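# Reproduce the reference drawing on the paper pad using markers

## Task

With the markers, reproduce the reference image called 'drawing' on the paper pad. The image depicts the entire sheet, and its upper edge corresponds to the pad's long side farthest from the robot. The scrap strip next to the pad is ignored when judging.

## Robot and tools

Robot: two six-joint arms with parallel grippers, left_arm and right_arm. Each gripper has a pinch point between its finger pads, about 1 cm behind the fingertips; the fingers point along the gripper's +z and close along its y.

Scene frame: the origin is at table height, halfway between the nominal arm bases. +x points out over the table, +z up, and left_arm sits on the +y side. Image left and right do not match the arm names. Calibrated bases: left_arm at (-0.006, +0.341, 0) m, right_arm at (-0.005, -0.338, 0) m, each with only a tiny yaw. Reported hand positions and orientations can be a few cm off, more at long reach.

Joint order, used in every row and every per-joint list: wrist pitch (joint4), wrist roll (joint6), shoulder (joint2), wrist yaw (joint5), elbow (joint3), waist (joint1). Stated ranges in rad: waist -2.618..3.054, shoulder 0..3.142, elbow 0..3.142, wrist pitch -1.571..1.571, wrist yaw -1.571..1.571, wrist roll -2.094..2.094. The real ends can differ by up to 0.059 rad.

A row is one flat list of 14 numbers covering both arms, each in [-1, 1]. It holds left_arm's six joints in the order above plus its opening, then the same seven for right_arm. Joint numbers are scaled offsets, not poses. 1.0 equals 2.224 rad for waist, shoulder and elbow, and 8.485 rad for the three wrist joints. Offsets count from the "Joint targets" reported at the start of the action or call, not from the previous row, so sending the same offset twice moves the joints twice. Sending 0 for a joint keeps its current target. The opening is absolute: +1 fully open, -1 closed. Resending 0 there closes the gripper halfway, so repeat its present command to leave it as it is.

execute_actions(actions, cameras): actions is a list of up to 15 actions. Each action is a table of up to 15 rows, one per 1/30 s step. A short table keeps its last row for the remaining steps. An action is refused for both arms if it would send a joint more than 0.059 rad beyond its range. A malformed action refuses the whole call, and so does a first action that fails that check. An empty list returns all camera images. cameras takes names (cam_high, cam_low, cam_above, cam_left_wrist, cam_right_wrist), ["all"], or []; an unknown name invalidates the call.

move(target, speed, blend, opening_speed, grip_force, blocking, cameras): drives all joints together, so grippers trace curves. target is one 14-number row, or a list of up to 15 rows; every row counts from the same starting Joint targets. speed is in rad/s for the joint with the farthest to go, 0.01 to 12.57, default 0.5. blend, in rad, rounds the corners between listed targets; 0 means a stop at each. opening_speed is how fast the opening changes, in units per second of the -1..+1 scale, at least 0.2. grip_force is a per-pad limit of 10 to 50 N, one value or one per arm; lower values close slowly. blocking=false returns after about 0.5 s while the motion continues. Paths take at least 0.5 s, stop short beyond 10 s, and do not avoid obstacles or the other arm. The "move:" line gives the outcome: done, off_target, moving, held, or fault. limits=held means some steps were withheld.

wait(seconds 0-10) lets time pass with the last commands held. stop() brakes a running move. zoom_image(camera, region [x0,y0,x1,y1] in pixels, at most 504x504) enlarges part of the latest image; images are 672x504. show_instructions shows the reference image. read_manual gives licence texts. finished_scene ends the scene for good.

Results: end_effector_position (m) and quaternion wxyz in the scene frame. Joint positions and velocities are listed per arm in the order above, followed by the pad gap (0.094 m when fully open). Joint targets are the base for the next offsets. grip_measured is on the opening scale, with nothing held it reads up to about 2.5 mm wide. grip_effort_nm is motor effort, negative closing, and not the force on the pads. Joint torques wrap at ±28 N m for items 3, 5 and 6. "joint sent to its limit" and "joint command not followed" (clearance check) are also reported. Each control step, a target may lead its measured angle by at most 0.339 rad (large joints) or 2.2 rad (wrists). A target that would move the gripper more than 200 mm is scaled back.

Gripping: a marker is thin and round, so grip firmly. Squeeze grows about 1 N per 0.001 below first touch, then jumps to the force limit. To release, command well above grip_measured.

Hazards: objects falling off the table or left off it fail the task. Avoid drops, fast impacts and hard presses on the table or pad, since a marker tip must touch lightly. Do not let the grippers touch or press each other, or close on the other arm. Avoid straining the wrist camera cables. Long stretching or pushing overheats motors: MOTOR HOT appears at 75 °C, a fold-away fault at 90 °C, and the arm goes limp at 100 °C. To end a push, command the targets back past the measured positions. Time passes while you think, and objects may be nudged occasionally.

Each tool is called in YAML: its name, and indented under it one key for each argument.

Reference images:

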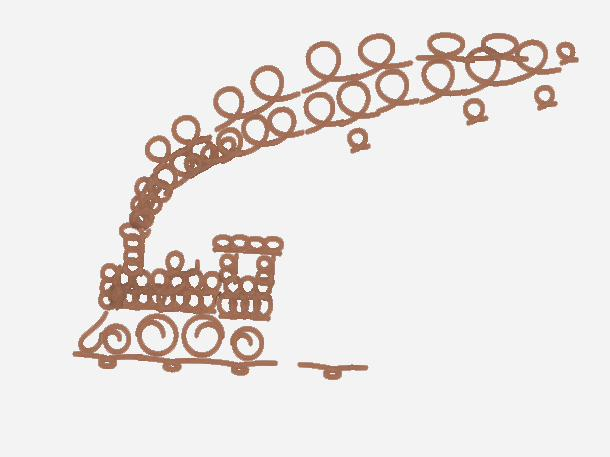

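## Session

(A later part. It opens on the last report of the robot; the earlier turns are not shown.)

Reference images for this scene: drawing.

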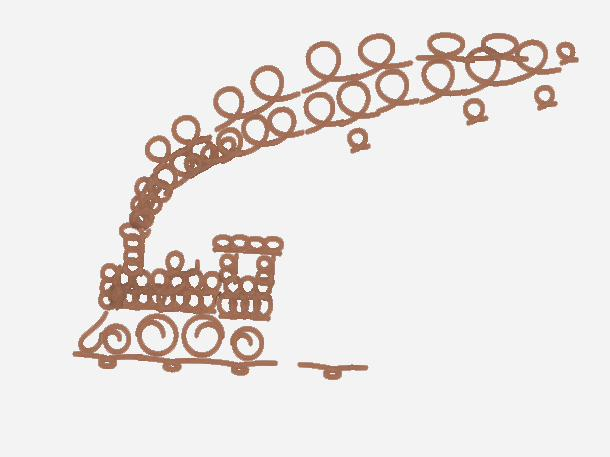

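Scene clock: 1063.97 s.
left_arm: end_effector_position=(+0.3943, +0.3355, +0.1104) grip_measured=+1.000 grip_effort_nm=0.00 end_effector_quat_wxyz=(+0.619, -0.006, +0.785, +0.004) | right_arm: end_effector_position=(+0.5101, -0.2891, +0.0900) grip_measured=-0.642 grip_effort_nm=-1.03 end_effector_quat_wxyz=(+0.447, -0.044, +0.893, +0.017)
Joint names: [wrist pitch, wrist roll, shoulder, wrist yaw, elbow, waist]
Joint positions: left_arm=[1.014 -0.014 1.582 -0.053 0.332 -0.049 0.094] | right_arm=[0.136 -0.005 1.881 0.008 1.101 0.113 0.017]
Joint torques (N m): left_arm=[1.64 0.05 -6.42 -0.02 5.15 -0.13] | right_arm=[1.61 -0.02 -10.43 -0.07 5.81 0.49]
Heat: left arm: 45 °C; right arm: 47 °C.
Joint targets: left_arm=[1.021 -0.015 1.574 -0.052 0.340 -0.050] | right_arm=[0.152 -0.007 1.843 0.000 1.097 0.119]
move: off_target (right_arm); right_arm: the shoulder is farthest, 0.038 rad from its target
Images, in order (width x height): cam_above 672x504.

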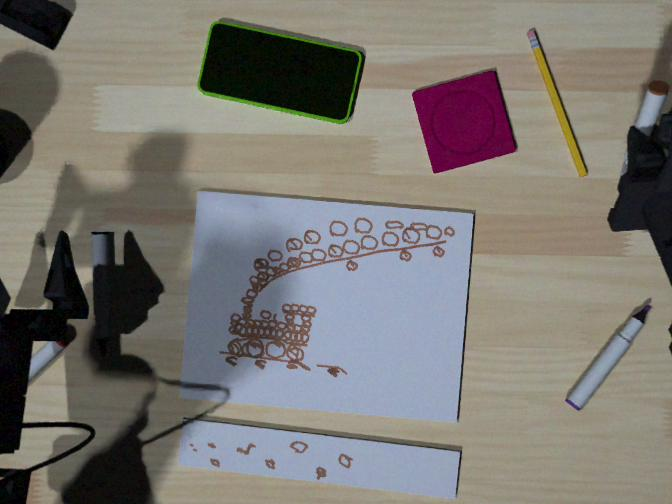

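move:
  target:
    - [0,0,0,0,0,0,1,0,0,0,0,0,0.36219,-0.9]
    - [0,0,0,0,0,0,1,0,0,0.15863,0,0.20232,0.36219,-0.9]
    - [0,0,0,0,0,0,1,0,0,0.133,0,0.17352,0.34119,-0.9]
    - [0,0,0,0,0,0,1,0,0,0.133,0,0.19372,0.33419,-0.9]
  speed: [0.8,0.5,0.25,0.1]
  blend: [0.05,0,0,0]
  cameras: []

Scene clock: 1069.23 s.
left_arm: end_effector_position=(+0.3943, +0.3355, +0.1104) grip_measured=+1.000 grip_effort_nm=0.00 end_effector_quat_wxyz=(+0.619, -0.006, +0.785, +0.004) | right_arm: end_effector_position=(+0.3958, +0.1217, +0.0879) grip_measured=-0.642 grip_effort_nm=-1.03 end_effector_quat_wxyz=(+0.439, -0.364, +0.797, +0.198)
Joint names: [wrist pitch, wrist roll, shoulder, wrist yaw, elbow, waist]
Joint positions: left_arm=[1.014 -0.014 1.582 -0.053 0.332 -0.049 0.094] | right_arm=[0.133 -0.005 2.187 0 1.488 0.869 0.017]
Joint torques (N m): left_arm=[1.66 0.05 -6.38 -0.04 5.26 -0.28] | right_arm=[1.69 -0.02 -13.48 0.01 10.1 -0.59]
Heat: left arm: 45 °C; right arm: 47 °C.
Joint targets: left_arm=[1.021 -0.015 1.574 -0.052 0.340 -0.050] | right_arm=[0.152 -0.007 2.139 0.000 1.528 0.862]
move: off_target (right_arm); right_arm: the shoulder is farthest, 0.048 rad from its target
No camera images: "cameras" was empty.

move:
  target:
    - [0,0,0,0,0,0,1,0,0,0.03623,0,0.00452,0,-0.9]
    - [0,0,0,0,0,0,1,0,0,0.0116,0,-0.01796,-0.00065,-0.9]
    - [0,0,0,0,0,0,1,0,0,0.00678,0,-0.02507,-0.00958,-0.9]
    - [0,0,0,0,0,0,1,0,0,-0.00104,0,-0.03652,-0.01987,-0.9]
    - [0,0,0,0,0,0,1,0,0,-0.0011,0,-0.0366,-0.03096,-0.9]
    - [0,0,0,0,0,0,1,0,0,-0.01081,0,-0.05074,-0.04554,-0.9]
    - [0,0,0,0,0,0,1,0,0,-0.0238,0,-0.06953,-0.05849,-0.9]
    - [0,0,0,0,0,0,1,0,0,-0.02801,0,-0.07554,-0.06911,-0.9]
    - [0,0,0,0,0,0,1,0,0,-0.04013,0,-0.09285,-0.07985,-0.9]
    - [0,0,0,0,0,0,1,0,0,-0.04587,0,-0.10098,-0.08945,-0.9]
    - [0,0,0,0,0,0,1,0,0,-0.05553,0,-0.11458,-0.10352,-0.9]
    - [0,0,0,0,0,0,1,0,0,-0.07648,0,-0.1437,-0.1227,-0.9]
    - [0,0,0,0,0,0,1,0,0,-0.09618,0,-0.17054,-0.14384,-0.9]
    - [0,0,0,0,0,0,1,0,0,-0.11048,0,-0.17054,-0.14384,-0.9]
  speed: [0.06,0.2,0.06,0.06,0.05,0.06,0.06,0.06,0.06,0.06,0.06,0.06,0.06,0.15]
  blend: [0,0.002,0.002,0.002,0.002,0.002,0.002,0.002,0.002,0.002,0.002,0.002,0.002,0]
  cameras: []

Scene clock: 1078.97 s.
left_arm: end_effector_position=(+0.3943, +0.3355, +0.1104) grip_measured=+1.000 grip_effort_nm=0.00 end_effector_quat_wxyz=(+0.619, -0.006, +0.785, +0.004) | right_arm: end_effector_position=(+0.4516, -0.0685, +0.0872) grip_measured=-0.642 grip_effort_nm=-1.03 end_effector_quat_wxyz=(+0.433, -0.237, +0.862, +0.117)
Joint names: [wrist pitch, wrist roll, shoulder, wrist yaw, elbow, waist]
Joint positions: left_arm=[1.014 -0.014 1.582 -0.053 0.332 -0.049 0.094] | right_arm=[0.137 -0.005 1.929 0 1.153 0.548 0.017]
Joint torques (N m): left_arm=[1.68 0.04 -6.35 -0.04 5.15 -0.14] | right_arm=[1.62 -0.02 -10.63 0.01 5.76 -0.54]
Heat: left arm: 45 °C; right arm: 47 °C.
Joint targets: left_arm=[1.021 -0.015 1.574 -0.052 0.340 -0.050] | right_arm=[0.152 -0.007 1.893 0.000 1.148 0.542]
move: off_target (right_arm); right_arm: the shoulder is farthest, 0.036 rad from its target
No camera images: "cameras" was empty.

move:
  target:
    - [0,0,0,0,0,0,1,0,0,-0.0099,0,-0.0189,0.0156,-0.9]
    - [0,0,0,0,0,0,1,0,0,-0.0099,0,-0.0189,-0.0054,-0.9]
    - [0,0,0,0,0,0,1,0,0,-0.0099,0,0.0013,-0.0124,-0.9]
    - [0,0,0,0,0,0,1,0,0,0.0219,0,0.0059,-0.0124,-0.9]
    - [0,0,0,0,0,0,1,0,0,0.0018,0,-0.0166,-0.01343,-0.9]
    - [0,0,0,0,0,0,1,0,0,-0.00357,0,-0.0237,-0.0199,-0.9]
    - [0,0,0,0,0,0,1,0,0,-0.01787,0,-0.0237,-0.0199,-0.9]
  speed: [0.4,0.3,0.1,0.06,0.2,0.05,0.15]
  blend: [0,0,0,0,0.002,0.002,0]
  cameras: []

Scene clock: 1085.83 s.
left_arm: end_effector_position=(+0.3943, +0.3355, +0.1104) grip_measured=+1.000 grip_effort_nm=0.00 end_effector_quat_wxyz=(+0.619, -0.006, +0.785, +0.004) | right_arm: end_effector_position=(+0.4516, -0.0954, +0.0862) grip_measured=-0.642 grip_effort_nm=-1.03 end_effector_quat_wxyz=(+0.432, -0.218, +0.869, +0.105)
Joint names: [wrist pitch, wrist roll, shoulder, wrist yaw, elbow, waist]
Joint positions: left_arm=[1.014 -0.014 1.582 -0.053 0.332 -0.049 0.094] | right_arm=[0.139 -0.005 1.889 0.002 1.1 0.504 0.017]
Joint torques (N m): left_arm=[1.67 0.02 -6.5 -0.04 5.15 -0.18] | right_arm=[1.59 -0.02 -10.21 0 5.74 -0.54]
Heat: left arm: 45 °C; right arm: 47 °C.
Joint targets: left_arm=[1.021 -0.015 1.574 -0.052 0.340 -0.050] | right_arm=[0.153 -0.007 1.853 0.000 1.096 0.498]
move: done
No camera images: "cameras" was empty.

move:
  target:
    - [0,0,0,0,0,0,1,0,0,-0.00791,0,-0.0163,0.05795,-0.9]
    - [0,0,0,0,0,0,1,0,0,-0.00791,0,-0.0163,0.03695,-0.9]
    - [0,0,0,0,0,0,1,0,0,-0.00791,0,0.0039,0.02995,-0.9]
    - [0,0,0,0,0,0,1,0,0,0.02326,0,0.0085,0.02995,-0.9]
    - [0,0,0,0,0,0,1,0,0,0.00379,0,-0.01398,0.02887,-0.9]
    - [0,0,0,0,0,0,1,0,0,-0.00187,0,-0.02137,0.01998,-0.9]
    - [0,0,0,0,0,0,1,0,0,-0.01617,0,-0.02137,0.01998,-0.9]
  speed: [0.4,0.3,0.1,0.06,0.2,0.05,0.15]
  blend: [0,0,0,0,0.002,0.002,0]
  cameras: []

Scene clock: 1091.03 s.
left_arm: end_effector_position=(+0.3943, +0.3355, +0.1104) grip_measured=+1.000 grip_effort_nm=0.00 end_effector_quat_wxyz=(+0.619, -0.006, +0.785, +0.004) | right_arm: end_effector_position=(+0.4298, -0.0816, +0.0848) grip_measured=-0.642 grip_effort_nm=-1.03 end_effector_quat_wxyz=(+0.425, -0.238, +0.866, +0.114)
Joint names: [wrist pitch, wrist roll, shoulder, wrist yaw, elbow, waist]
Joint positions: left_arm=[1.014 -0.014 1.582 -0.053 0.332 -0.049 0.094] | right_arm=[0.139 -0.006 1.852 0.001 1.053 0.548 0.017]
Joint torques (N m): left_arm=[1.65 0.06 -6.32 -0.02 5.3 -0.13] | right_arm=[1.57 -0.02 -9.91 0 5.72 -0.54]
Heat: left arm: 45 °C; right arm: 47 °C.
Joint targets: left_arm=[1.021 -0.015 1.574 -0.052 0.340 -0.050] | right_arm=[0.152 -0.007 1.817 0.000 1.048 0.542]
move: done
No camera images: "cameras" was empty.

move:
  target:
    - [0,0,0,0,0,0,1,0,0,0.028,0,0.03102,0.06942,-0.9]
    - [0,0,0,0,0,0,1,0,0,0.028,0,0.03102,0.04842,-0.9]
    - [0,0,0,0,0,0,1,0,0,0.028,0,0.05122,0.04142,-0.9]
    - [0,0,0,0,0,0,1,0,0,0.05993,0,0.05582,0.04142,-0.9]
    - [0,0,0,0,0,0,1,0,0,0.03971,0,0.03334,0.04041,-0.9]
    - [0,0,0,0,0,0,1,0,0,0.03291,0,0.02429,0.03174,-0.9]
    - [0,0,0,0,0,0,1,0,0,0.01861,0,0.02429,0.03174,-0.9]
  speed: [0.4,0.3,0.1,0.06,0.2,0.05,0.15]
  blend: [0,0,0,0,0.002,0.002,0]
  cameras: []

Scene clock: 1096.53 s.
left_arm: end_effector_position=(+0.3943, +0.3355, +0.1104) grip_measured=+1.000 grip_effort_nm=0.00 end_effector_quat_wxyz=(+0.619, -0.006, +0.785, +0.004) | right_arm: end_effector_position=(+0.4222, -0.0436, +0.0865) grip_measured=-0.642 grip_effort_nm=-1.03 end_effector_quat_wxyz=(+0.426, -0.268, +0.854, +0.130)
Joint names: [wrist pitch, wrist roll, shoulder, wrist yaw, elbow, waist]
Joint positions: left_arm=[1.014 -0.014 1.582 -0.053 0.332 -0.049 0.094] | right_arm=[0.14 -0.006 1.894 0.001 1.107 0.619 0.017]
Joint torques (N m): left_arm=[1.69 0.02 -6.53 0.01 5.24 -0.13] | right_arm=[1.58 -0.02 -10.28 -0.01 5.75 -0.54]
Heat: left arm: 45 °C; right arm: 46 °C.
Joint targets: left_arm=[1.021 -0.015 1.574 -0.052 0.340 -0.050] | right_arm=[0.152 -0.007 1.858 0.000 1.102 0.613]
move: off_target (right_arm); right_arm: the shoulder is farthest, 0.036 rad from its target
No camera images: "cameras" was empty.

move:
  target:
    - [0,0,0,0,0,0,1,0,0,0.04434,0,0.05419,0.08542,-0.9]
    - [0,0,0,0,0,0,1,0,0,0.04434,0,0.05419,0.06442,-0.9]
    - [0,0,0,0,0,0,1,0,0,0.04434,0,0.07439,0.05742,-0.9]
    - [0,0,0,0,0,0,1,0,0,0.07757,0,0.07899,0.05742,-0.9]
    - [0,0,0,0,0,0,1,0,0,0.05604,0,0.05651,0.05654,-0.9]
    - [0,0,0,0,0,0,1,0,0,0.04948,0,0.04748,0.04988,-0.9]
    - [0,0,0,0,0,0,1,0,0,0.03518,0,0.04748,0.04988,-0.9]
  speed: [0.4,0.3,0.1,0.06,0.2,0.05,0.15]
  blend: [0,0,0,0,0.002,0.002,0]
  cameras: []

Scene clock: 1102.27 s.
left_arm: end_effector_position=(+0.3943, +0.3355, +0.1104) grip_measured=+1.000 grip_effort_nm=0.00 end_effector_quat_wxyz=(+0.619, -0.006, +0.785, +0.004) | right_arm: end_effector_position=(+0.4071, +0.0193, +0.0891) grip_measured=-0.642 grip_effort_nm=-1.03 end_effector_quat_wxyz=(+0.428, -0.313, +0.833, +0.157)
Joint names: [wrist pitch, wrist roll, shoulder, wrist yaw, elbow, waist]
Joint positions: left_arm=[1.014 -0.014 1.582 -0.053 0.332 -0.049 0.094] | right_arm=[0.139 -0.006 1.974 0.002 1.212 0.73 0.017]
Joint torques (N m): left_arm=[1.65 0.06 -6.46 0 5.15 -0.16] | right_arm=[1.6 -0.02 -11.03 -0.01 5.87 -0.54]
Heat: left arm: 45 °C; right arm: 46 °C.
Joint targets: left_arm=[1.021 -0.015 1.574 -0.052 0.340 -0.050] | right_arm=[0.152 -0.007 1.937 0.000 1.208 0.724]
move: off_target (right_arm); right_arm: the shoulder is farthest, 0.038 rad from its target
No camera images: "cameras" was empty.

move:
  target:
    - [0,0,0,0,0,0,1,0,0,0.09591,0,0.13122,0.08161,-0.9]
    - [0,0,0,0,0,0,1,0,0,0.09591,0,0.13122,0.06061,-0.9]
    - [0,0,0,0,0,0,1,0,0,0.09591,0,0.15142,0.05361,-0.9]
    - [0,0,0,0,0,0,1,0,0,0.13243,0,0.15602,0.05361,-0.9]
    - [0,0,0,0,0,0,1,0,0,0.10761,0,0.13354,0.05298,-0.9]
    - [0,0,0,0,0,0,1,0,0,0.09405,0,0.11349,0.04653,-0.9]
    - [0,0,0,0,0,0,1,0,0,0.07975,0,0.11349,0.04653,-0.9]
  speed: [0.4,0.3,0.1,0.06,0.2,0.05,0.15]
  blend: [0,0,0,0,0.002,0.002,0]
  cameras: []

Scene clock: 1109.03 s.
left_arm: end_effector_position=(+0.3943, +0.3355, +0.1104) grip_measured=+1.000 grip_effort_nm=0.00 end_effector_quat_wxyz=(+0.619, -0.006, +0.785, +0.004) | right_arm: end_effector_position=(+0.4090, +0.1037, +0.0964) grip_measured=-0.642 grip_effort_nm=-1.03 end_effector_quat_wxyz=(+0.447, -0.349, +0.801, +0.191)
Joint names: [wrist pitch, wrist roll, shoulder, wrist yaw, elbow, waist]
Joint positions: left_arm=[1.014 -0.014 1.582 -0.053 0.332 -0.049 0.094] | right_arm=[0.137 -0.006 2.156 0.003 1.464 0.834 0.017]
Joint torques (N m): left_arm=[1.68 0.05 -6.37 -0.03 5.12 -0.13] | right_arm=[1.66 -0.02 -12.75 -0.01 6.17 -0.54]
Heat: left arm: 45 °C; right arm: 46 °C.
Joint targets: left_arm=[1.021 -0.015 1.574 -0.052 0.340 -0.050] | right_arm=[0.152 -0.007 2.114 0.000 1.460 0.827]
move: off_target (right_arm); right_arm: the shoulder is farthest, 0.042 rad from its target
No camera images: "cameras" was empty.

move:
  target:
    - [0,0,0,0,0,0,1,0,0,-0.00712,0,-0.01642,0.12314,-0.9]
    - [0,0,0,0,0,0,1,0,0,-0.00712,0,-0.01642,0.10214,-0.9]
    - [0,0,0,0,0,0,1,0,0,-0.00712,0,0.00379,0.09514,-0.9]
    - [0,0,0,0,0,0,1,0,0,0.02854,0,0.00839,0.09514,-0.9]
    - [0,0,0,0,0,0,1,0,0,0.03036,0,0.01096,0.0923,-0.9]
    - [0,0,0,0,0,0,1,0,0,0.00634,0,-0.01152,0.0921,-0.9]
    - [0,0,0,0,0,0,1,0,0,0.00513,0,-0.0133,0.08777,-0.9]
    - [0,0,0,0,0,0,1,0,0,0.00259,0,-0.01699,0.08318,-0.9]
    - [0,0,0,0,0,0,1,0,0,0.0013,0,-0.0189,0.07805,-0.9]
    - [0,0,0,0,0,0,1,0,0,-0.013,0,-0.0189,0.07805,-0.9]
  speed: [0.4,0.3,0.1,0.06,0.04,0.2,0.04,0.04,0.04,0.15]
  blend: [0,0,0,0,0.001,0.001,0.002,0.002,0.002,0]
  cameras: []

Scene clock: 1116.70 s.
left_arm: end_effector_position=(+0.3943, +0.3355, +0.1104) grip_measured=+1.000 grip_effort_nm=0.00 end_effector_quat_wxyz=(+0.619, -0.006, +0.785, +0.004) | right_arm: end_effector_position=(+0.3212, +0.1606, +0.0951) grip_measured=-0.642 grip_effort_nm=-1.03 end_effector_quat_wxyz=(+0.424, -0.419, +0.770, +0.226)
Joint names: [wrist pitch, wrist roll, shoulder, wrist yaw, elbow, waist]
Joint positions: left_arm=[1.014 -0.014 1.582 -0.053 0.332 -0.049 0.094] | right_arm=[0.137 -0.006 2.127 0.003 1.422 1.007 0.017]
Joint torques (N m): left_arm=[1.66 0.01 -6.35 -0.05 5.31 -0.21] | right_arm=[1.63 -0.02 -12.44 -0.02 6.19 -0.55]
Heat: left arm: 45 °C; right arm: 47 °C.
Joint targets: left_arm=[1.021 -0.015 1.574 -0.052 0.340 -0.050] | right_arm=[0.152 -0.007 2.085 0.000 1.418 1.001]
move: off_target (right_arm); right_arm: the shoulder is farthest, 0.042 rad from its target
No camera images: "cameras" was empty.

move:
  target:
    - [0,0,0,0,0,0,1,0,0,0.00589,0,0.00249,0.04504,-0.9]
    - [0,0,0,0,0,0,1,0,0,0.00589,0,0.00249,0.02404,-0.9]
    - [0,0,0,0,0,0,1,0,0,0.00589,0,0.02269,0.01704,-0.9]
    - [0,0,0,0,0,0,1,0,0,0.04154,0,0.02729,0.01704,-0.9]
    - [0,0,0,0,0,0,1,0,0,0.01759,0,0.00481,0.01635,-0.9]
    - [0,0,0,0,0,0,1,0,0,0.01491,0,0.00093,0.01635,-0.9]
    - [0,0,0,0,0,0,1,0,0,0.01286,0,-0.00211,0.0161,-0.9]
    - [0,0,0,0,0,0,1,0,0,0.01046,0,-0.0056,0.01297,-0.9]
    - [0,0,0,0,0,0,1,0,0,0.01007,0,-0.00615,0.00913,-0.9]
    - [0,0,0,0,0,0,1,0,0,-0.00423,0,-0.00615,0.00913,-0.9]
  speed: [0.4,0.3,0.1,0.06,0.2,0.04,0.04,0.04,0.04,0.15]
  blend: [0,0,0,0,0.001,0.001,0.001,0.002,0.002,0]
  cameras: []

Scene clock: 1123.10 s.
left_arm: end_effector_position=(+0.3943, +0.3355, +0.1104) grip_measured=+1.000 grip_effort_nm=0.00 end_effector_quat_wxyz=(+0.619, -0.006, +0.785, +0.004) | right_arm: end_effector_position=(+0.3092, +0.1644, +0.0948) grip_measured=-0.642 grip_effort_nm=-1.03 end_effector_quat_wxyz=(+0.420, -0.427, +0.767, +0.230)
Joint names: [wrist pitch, wrist roll, shoulder, wrist yaw, elbow, waist]
Joint positions: left_arm=[1.014 -0.014 1.582 -0.053 0.332 -0.049 0.094] | right_arm=[0.137 -0.006 2.117 0.002 1.408 1.027 0.017]
Joint torques (N m): left_arm=[1.65 0.05 -6.52 -0.02 5.37 -0.1] | right_arm=[1.64 -0.02 -12.52 0 6.09 -0.51]
Heat: left arm: 45 °C; right arm: 48 °C.
Joint targets: left_arm=[1.021 -0.015 1.574 -0.052 0.340 -0.050] | right_arm=[0.152 -0.007 2.076 0.000 1.404 1.021]
move: off_target (right_arm); right_arm: the shoulder is farthest, 0.041 rad from its target
No camera images: "cameras" was empty.

move:
  target: [0,0,0,0,0,0,1,0,0,-0.1083,0,-0.1414,-0.345,-0.9]
  speed: 0.8
  cameras: ["cam_above"]

zoom_image:
  camera: "cam_above"
  region: [235, 200, 345, 300]

zoom_image:
  camera: "cam_above"
  region: [335, 195, 475, 285]

zoom_image:
  camera: "cam_above"
  region: [205, 270, 365, 390]

Scene clock: 1125.27 s.
left_arm: end_effector_position=(+0.3943, +0.3355, +0.1104) grip_measured=+1.000 grip_effort_nm=0.00 end_effector_quat_wxyz=(+0.619, -0.006, +0.785, +0.004) | right_arm: end_effector_position=(+0.4974, -0.2189, +0.0921) grip_measured=-0.642 grip_effort_nm=-1.03 end_effector_quat_wxyz=(+0.446, -0.105, +0.887, +0.048)
Joint names: [wrist pitch, wrist roll, shoulder, wrist yaw, elbow, waist]
Joint positions: left_arm=[1.014 -0.014 1.582 -0.053 0.332 -0.049 0.094] | right_arm=[0.137 -0.006 1.873 0.008 1.096 0.251 0.017]
Joint torques (N m): left_arm=[1.68 0.02 -6.45 -0.04 5.33 -0.05] | right_arm=[1.6 -0.02 -10.35 -0.09 5.64 0.24]
Heat: left arm: 45 °C; right arm: 48 °C.
Joint targets: left_arm=[1.021 -0.015 1.574 -0.052 0.340 -0.050] | right_arm=[0.152 -0.007 1.835 0.000 1.090 0.254]
move: off_target (right_arm); right_arm: the shoulder is farthest, 0.038 rad from its target
Images, in order (width x height): cam_above 672x504.

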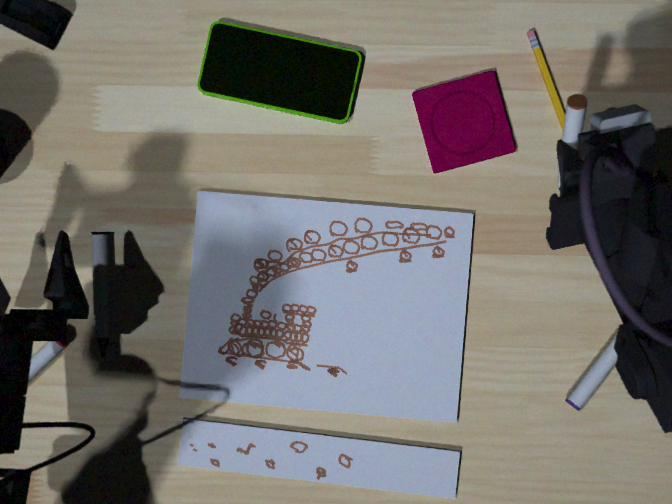

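Scaled by 4.582 from the camera's 672x504 image, which has a finer 960x720 frame.

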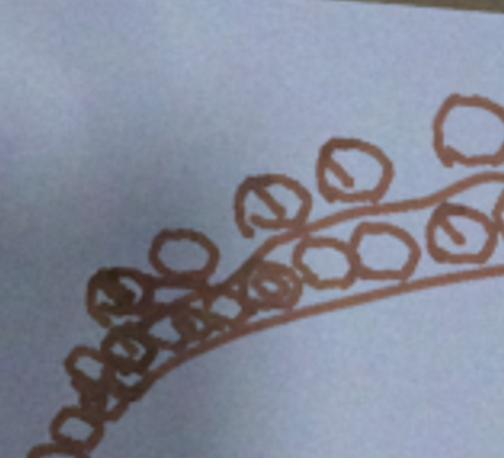

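Scaled by 3.600 from the camera's 672x504 image, which has a finer 960x720 frame.

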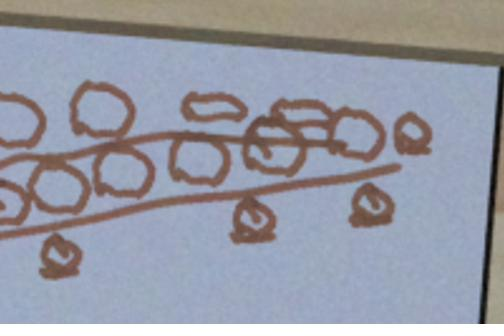

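Scaled by 3.150 from the camera's 672x504 image, which has a finer 960x720 frame.

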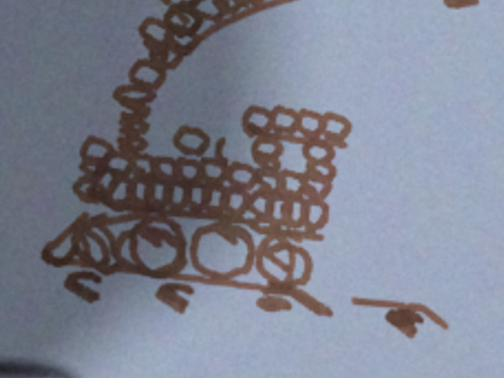

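zoom_image:
  camera: "cam_above"
  region: [212, 330, 292, 385]

zoom_image:
  camera: "cam_above"
  region: [280, 330, 360, 385]

zoom_image:
  camera: "cam_above"
  region: [222, 295, 322, 355]

show_instructions:

Scaled by 6.300 from the camera's 672x504 image, which has a finer 960x720 frame.

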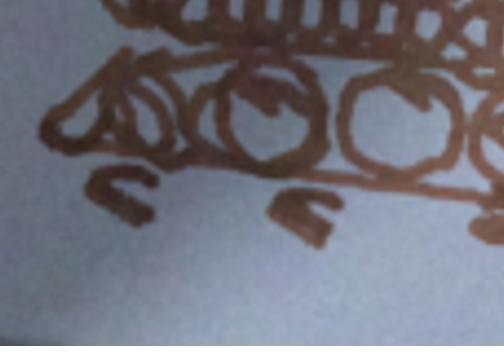

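Scaled by 6.300 from the camera's 672x504 image, which has a finer 960x720 frame.

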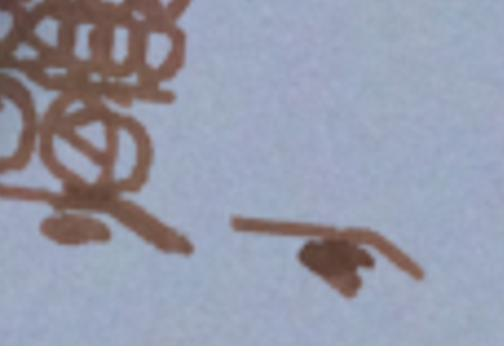

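Scaled by 5.040 from the camera's 672x504 image, which has a finer 960x720 frame.

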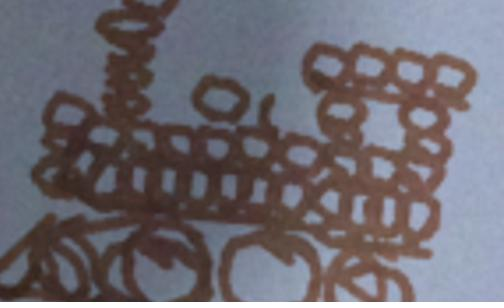

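Reference images for this scene: drawing.

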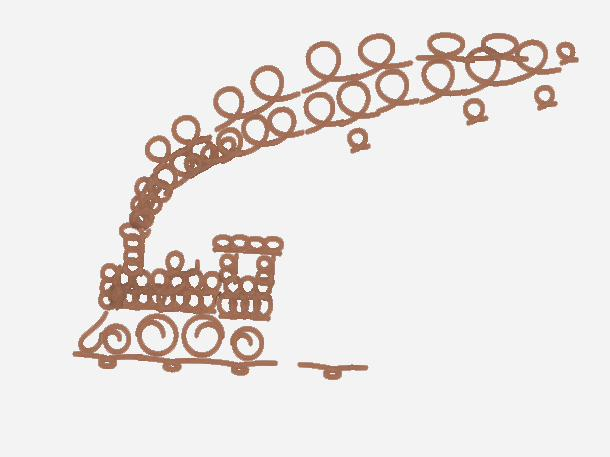

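zoom_image:
  camera: "cam_above"
  region: [425, 205, 481, 261]

zoom_image:
  camera: "cam_above"
  region: [188, 180, 238, 230]

zoom_image:
  camera: "cam_above"
  region: [430, 395, 480, 445]

zoom_image:
  camera: "cam_above"
  region: [165, 370, 225, 430]

Scaled by 9.000 from the camera's 672x504 image, which has a finer 960x720 frame.

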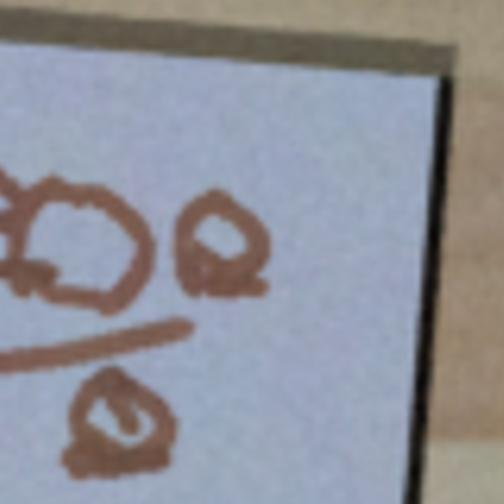

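Scaled by 10.080 from the camera's 672x504 image, which has a finer 960x720 frame.

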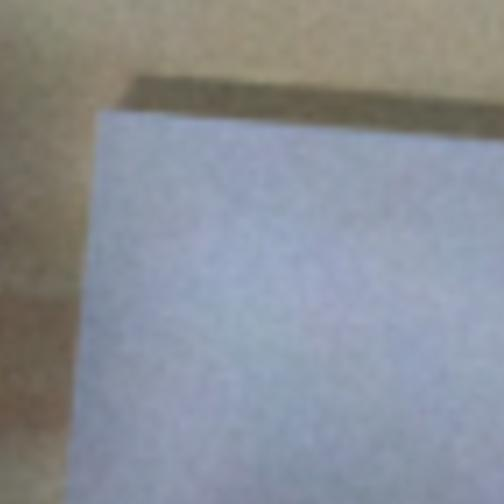

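Scaled by 10.080 from the camera's 672x504 image, which has a finer 960x720 frame.

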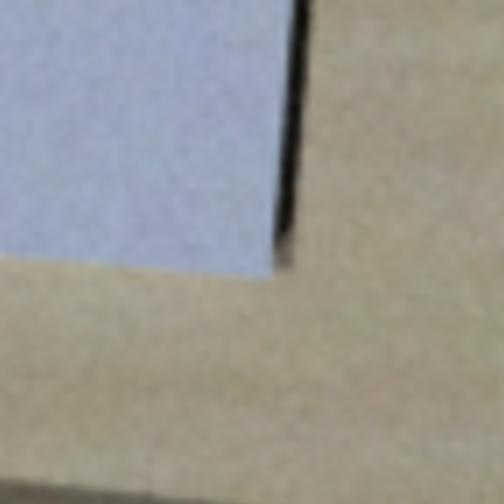

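Scaled by 8.400 from the camera's 672x504 image, which has a finer 960x720 frame.

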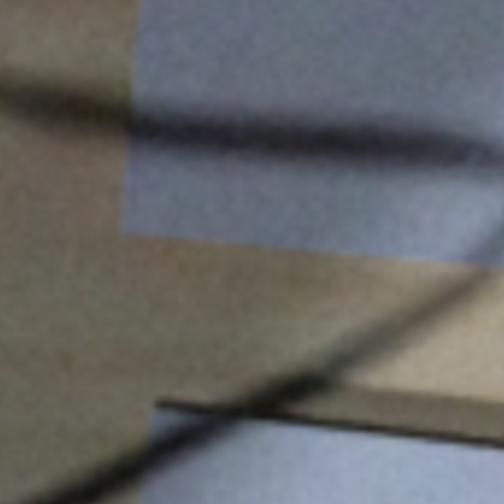

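zoom_image:
  camera: "cam_above"
  region: [212, 332, 262, 372]

zoom_image:
  camera: "cam_above"
  region: [255, 332, 315, 380]

zoom_image:
  camera: "cam_above"
  region: [225, 270, 265, 340]

Scaled by 10.080 from the camera's 672x504 image, which has a finer 960x720 frame.

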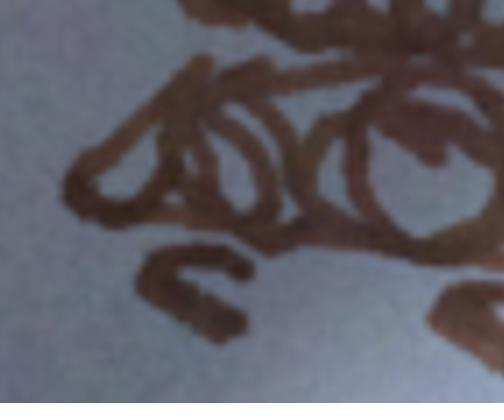

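Scaled by 8.400 from the camera's 672x504 image, which has a finer 960x720 frame.

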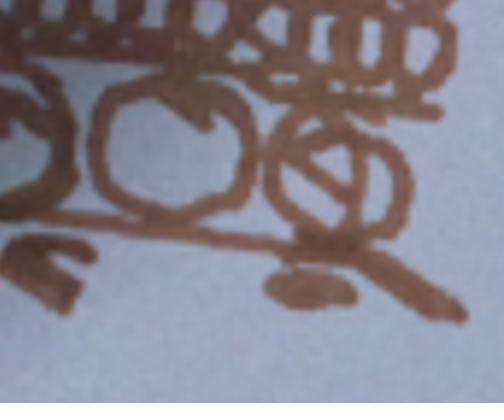

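Scaled by 7.200 from the camera's 672x504 image, which has a finer 960x720 frame.

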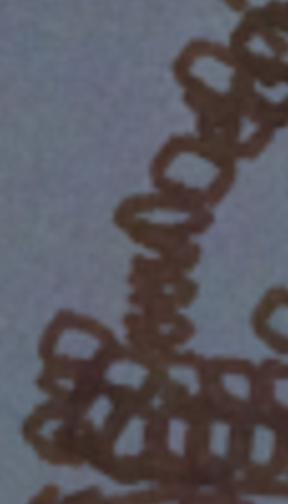

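zoom_image:
  camera: "cam_above"
  region: [175, 180, 480, 430]

Scaled by 1.652 from the camera's 672x504 image, which has a finer 960x720 frame.

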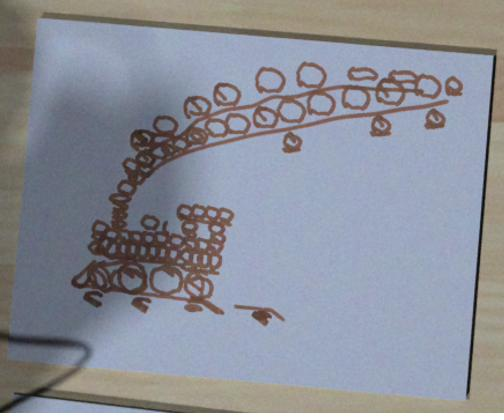

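move:
  target:
    - [0,0,0,0,0,0,1,0,0,0,0,0,0.33,-0.9]
    - [0,0,0,0,0,0,1,0,0,0.12103,0,0.15397,0.38583,-0.9]
    - [0,0,0,0,0,0,1,0,0,0.12103,0,0.15397,0.36483,-0.9]
    - [0,0,0,0,0,0,1,0,0,0.12103,0,0.17417,0.35783,-0.9]
    - [0,0,0,0,0,0,1,0,0,0.15678,0,0.17877,0.35783,-0.9]
    - [0,0,0,0,0,0,1,0,0,0.13273,0,0.15619,0.35715,-0.9]
    - [0,0,0,0,0,0,1,0,0,0.12122,0,0.13948,0.35403,-0.9]
    - [0,0,0,0,0,0,1,0,0,0.10961,0,0.12276,0.35089,-0.9]
    - [0,0,0,0,0,0,1,0,0,0.09531,0,0.12276,0.35089,-0.9]
  speed: [0.8,0.5,0.3,0.1,0.06,0.2,0.05,0.05,0.15]
  blend: [0.05,0,0,0,0,0.001,0.002,0.002,0]
  cameras: []

Scene clock: 1140.70 s.
left_arm: end_effector_position=(+0.3943, +0.3355, +0.1104) grip_measured=+1.000 grip_effort_nm=0.00 end_effector_quat_wxyz=(+0.619, -0.006, +0.785, +0.004) | right_arm: end_effector_position=(+0.2973, +0.1602, +0.0934) grip_measured=-0.642 grip_effort_nm=-1.03 end_effector_quat_wxyz=(+0.414, -0.434, +0.767, +0.230)
Joint names: [wrist pitch, wrist roll, shoulder, wrist yaw, elbow, waist]
Joint positions: left_arm=[1.014 -0.014 1.582 -0.053 0.332 -0.049 0.094] | right_arm=[0.136 -0.006 2.087 0.001 1.367 1.041 0.017]
Joint torques (N m): left_arm=[1.68 0.04 -6.31 -0.06 5.26 -0.02] | right_arm=[1.66 -0.02 -12.12 0 6 -0.55]
Heat: left arm: 45 °C; right arm: 47 °C.
Joint targets: left_arm=[1.021 -0.015 1.574 -0.052 0.340 -0.050] | right_arm=[0.152 -0.007 2.047 0.000 1.363 1.034]
move: off_target (right_arm); right_arm: the shoulder is farthest, 0.040 rad from its target
No camera images: "cameras" was empty.

move:
  target:
    - [0,0,0,0,0,0,1,0,0,0.0047,0,0.0007,0.02678,-0.9]
    - [0,0,0,0,0,0,1,0,0,0.0047,0,0.0007,0.00578,-0.9]
    - [0,0,0,0,0,0,1,0,0,0.0047,0,0.0209,-0.00122,-0.9]
    - [0,0,0,0,0,0,1,0,0,0.03966,0,0.0255,-0.00122,-0.9]
    - [0,0,0,0,0,0,1,0,0,0.04604,0,0.03437,-0.00366,-0.9]
    - [0,0,0,0,0,0,1,0,0,0.04868,0,0.03804,-0.00776,-0.9]
    - [0,0,0,0,0,0,1,0,0,0.02511,0,0.01513,-0.00926,-0.9]
    - [0,0,0,0,0,0,1,0,0,0.02278,0,0.01189,-0.01186,-0.9]
    - [0,0,0,0,0,0,1,0,0,0.00848,0,0.01189,-0.01186,-0.9]
  speed: [0.4,0.3,0.1,0.06,0.05,0.03,0.25,0.03,0.15]
  blend: [0,0,0,0,0.002,0.002,0.002,0.002,0]
  cameras: []

Scene clock: 1146.77 s.
left_arm: end_effector_position=(+0.3943, +0.3355, +0.1104) grip_measured=+1.000 grip_effort_nm=0.00 end_effector_quat_wxyz=(+0.619, -0.006, +0.785, +0.004) | right_arm: end_effector_position=(+0.3140, +0.1572, +0.0942) grip_measured=-0.642 grip_effort_nm=-1.03 end_effector_quat_wxyz=(+0.420, -0.422, +0.771, +0.226)
Joint names: [wrist pitch, wrist roll, shoulder, wrist yaw, elbow, waist]
Joint positions: left_arm=[1.014 -0.014 1.582 -0.053 0.332 -0.049 0.094] | right_arm=[0.137 -0.006 2.106 0.002 1.394 1.014 0.017]
Joint torques (N m): left_arm=[1.68 0.03 -6.31 -0.02 5.16 -0.06] | right_arm=[1.67 -0.02 -12.26 -0.01 6.04 -0.55]
Heat: left arm: 45 °C; right arm: 47 °C.
Joint targets: left_arm=[1.021 -0.015 1.574 -0.052 0.340 -0.050] | right_arm=[0.152 -0.007 2.066 0.000 1.390 1.008]
move: off_target (right_arm); right_arm: the shoulder is farthest, 0.041 rad from its target
No camera images: "cameras" was empty.

move:
  target: [0,0,0,0,0,0,1,0,0,-0.104,0,-0.135,-0.34,-0.9]
  speed: 0.8
  cameras: ["cam_above"]

zoom_image:
  camera: "cam_above"
  region: [208, 325, 288, 380]

zoom_image:
  camera: "cam_above"
  region: [175, 180, 480, 430]

Scene clock: 1148.87 s.
left_arm: end_effector_position=(+0.3943, +0.3355, +0.1104) grip_measured=+1.000 grip_effort_nm=0.00 end_effector_quat_wxyz=(+0.619, -0.006, +0.785, +0.004) | right_arm: end_effector_position=(+0.4975, -0.2203, +0.0919) grip_measured=-0.642 grip_effort_nm=-1.03 end_effector_quat_wxyz=(+0.446, -0.104, +0.888, +0.047)
Joint names: [wrist pitch, wrist roll, shoulder, wrist yaw, elbow, waist]
Joint positions: left_arm=[1.014 -0.014 1.582 -0.053 0.332 -0.049 0.094] | right_arm=[0.137 -0.006 1.873 0.008 1.096 0.248 0.017]
Joint torques (N m): left_arm=[1.64 0.03 -6.54 -0.04 5.26 -0.17] | right_arm=[1.61 -0.02 -10.35 -0.06 5.65 0.28]
Heat: left arm: 45 °C; right arm: 47 °C.
Joint targets: left_arm=[1.021 -0.015 1.574 -0.052 0.340 -0.050] | right_arm=[0.152 -0.007 1.834 0.000 1.089 0.252]
move: off_target (right_arm); right_arm: the shoulder is farthest, 0.038 rad from its target
Images, in order (width x height): cam_above 672x504.

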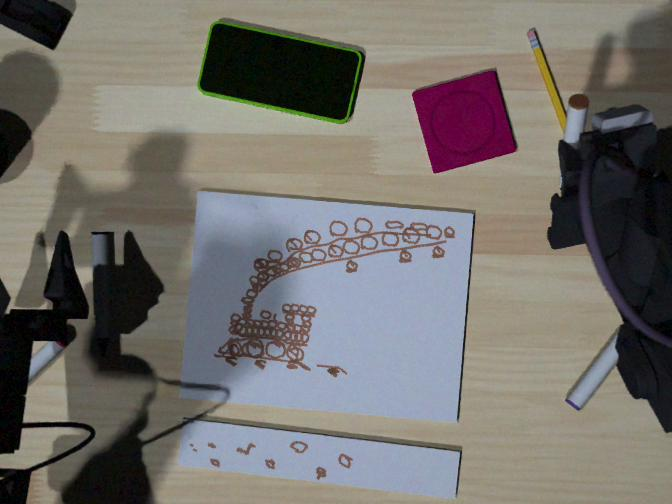

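Scaled by 6.300 from the camera's 672x504 image, which has a finer 960x720 frame.

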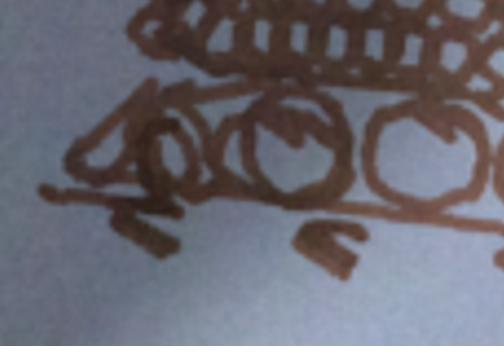

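Scaled by 1.652 from the camera's 672x504 image, which has a finer 960x720 frame.

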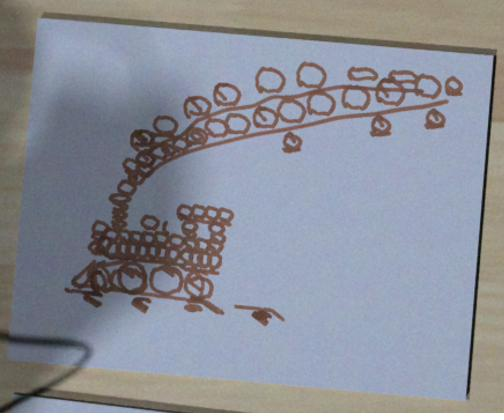

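finished_scene:
  scene: 1

The scene is finished.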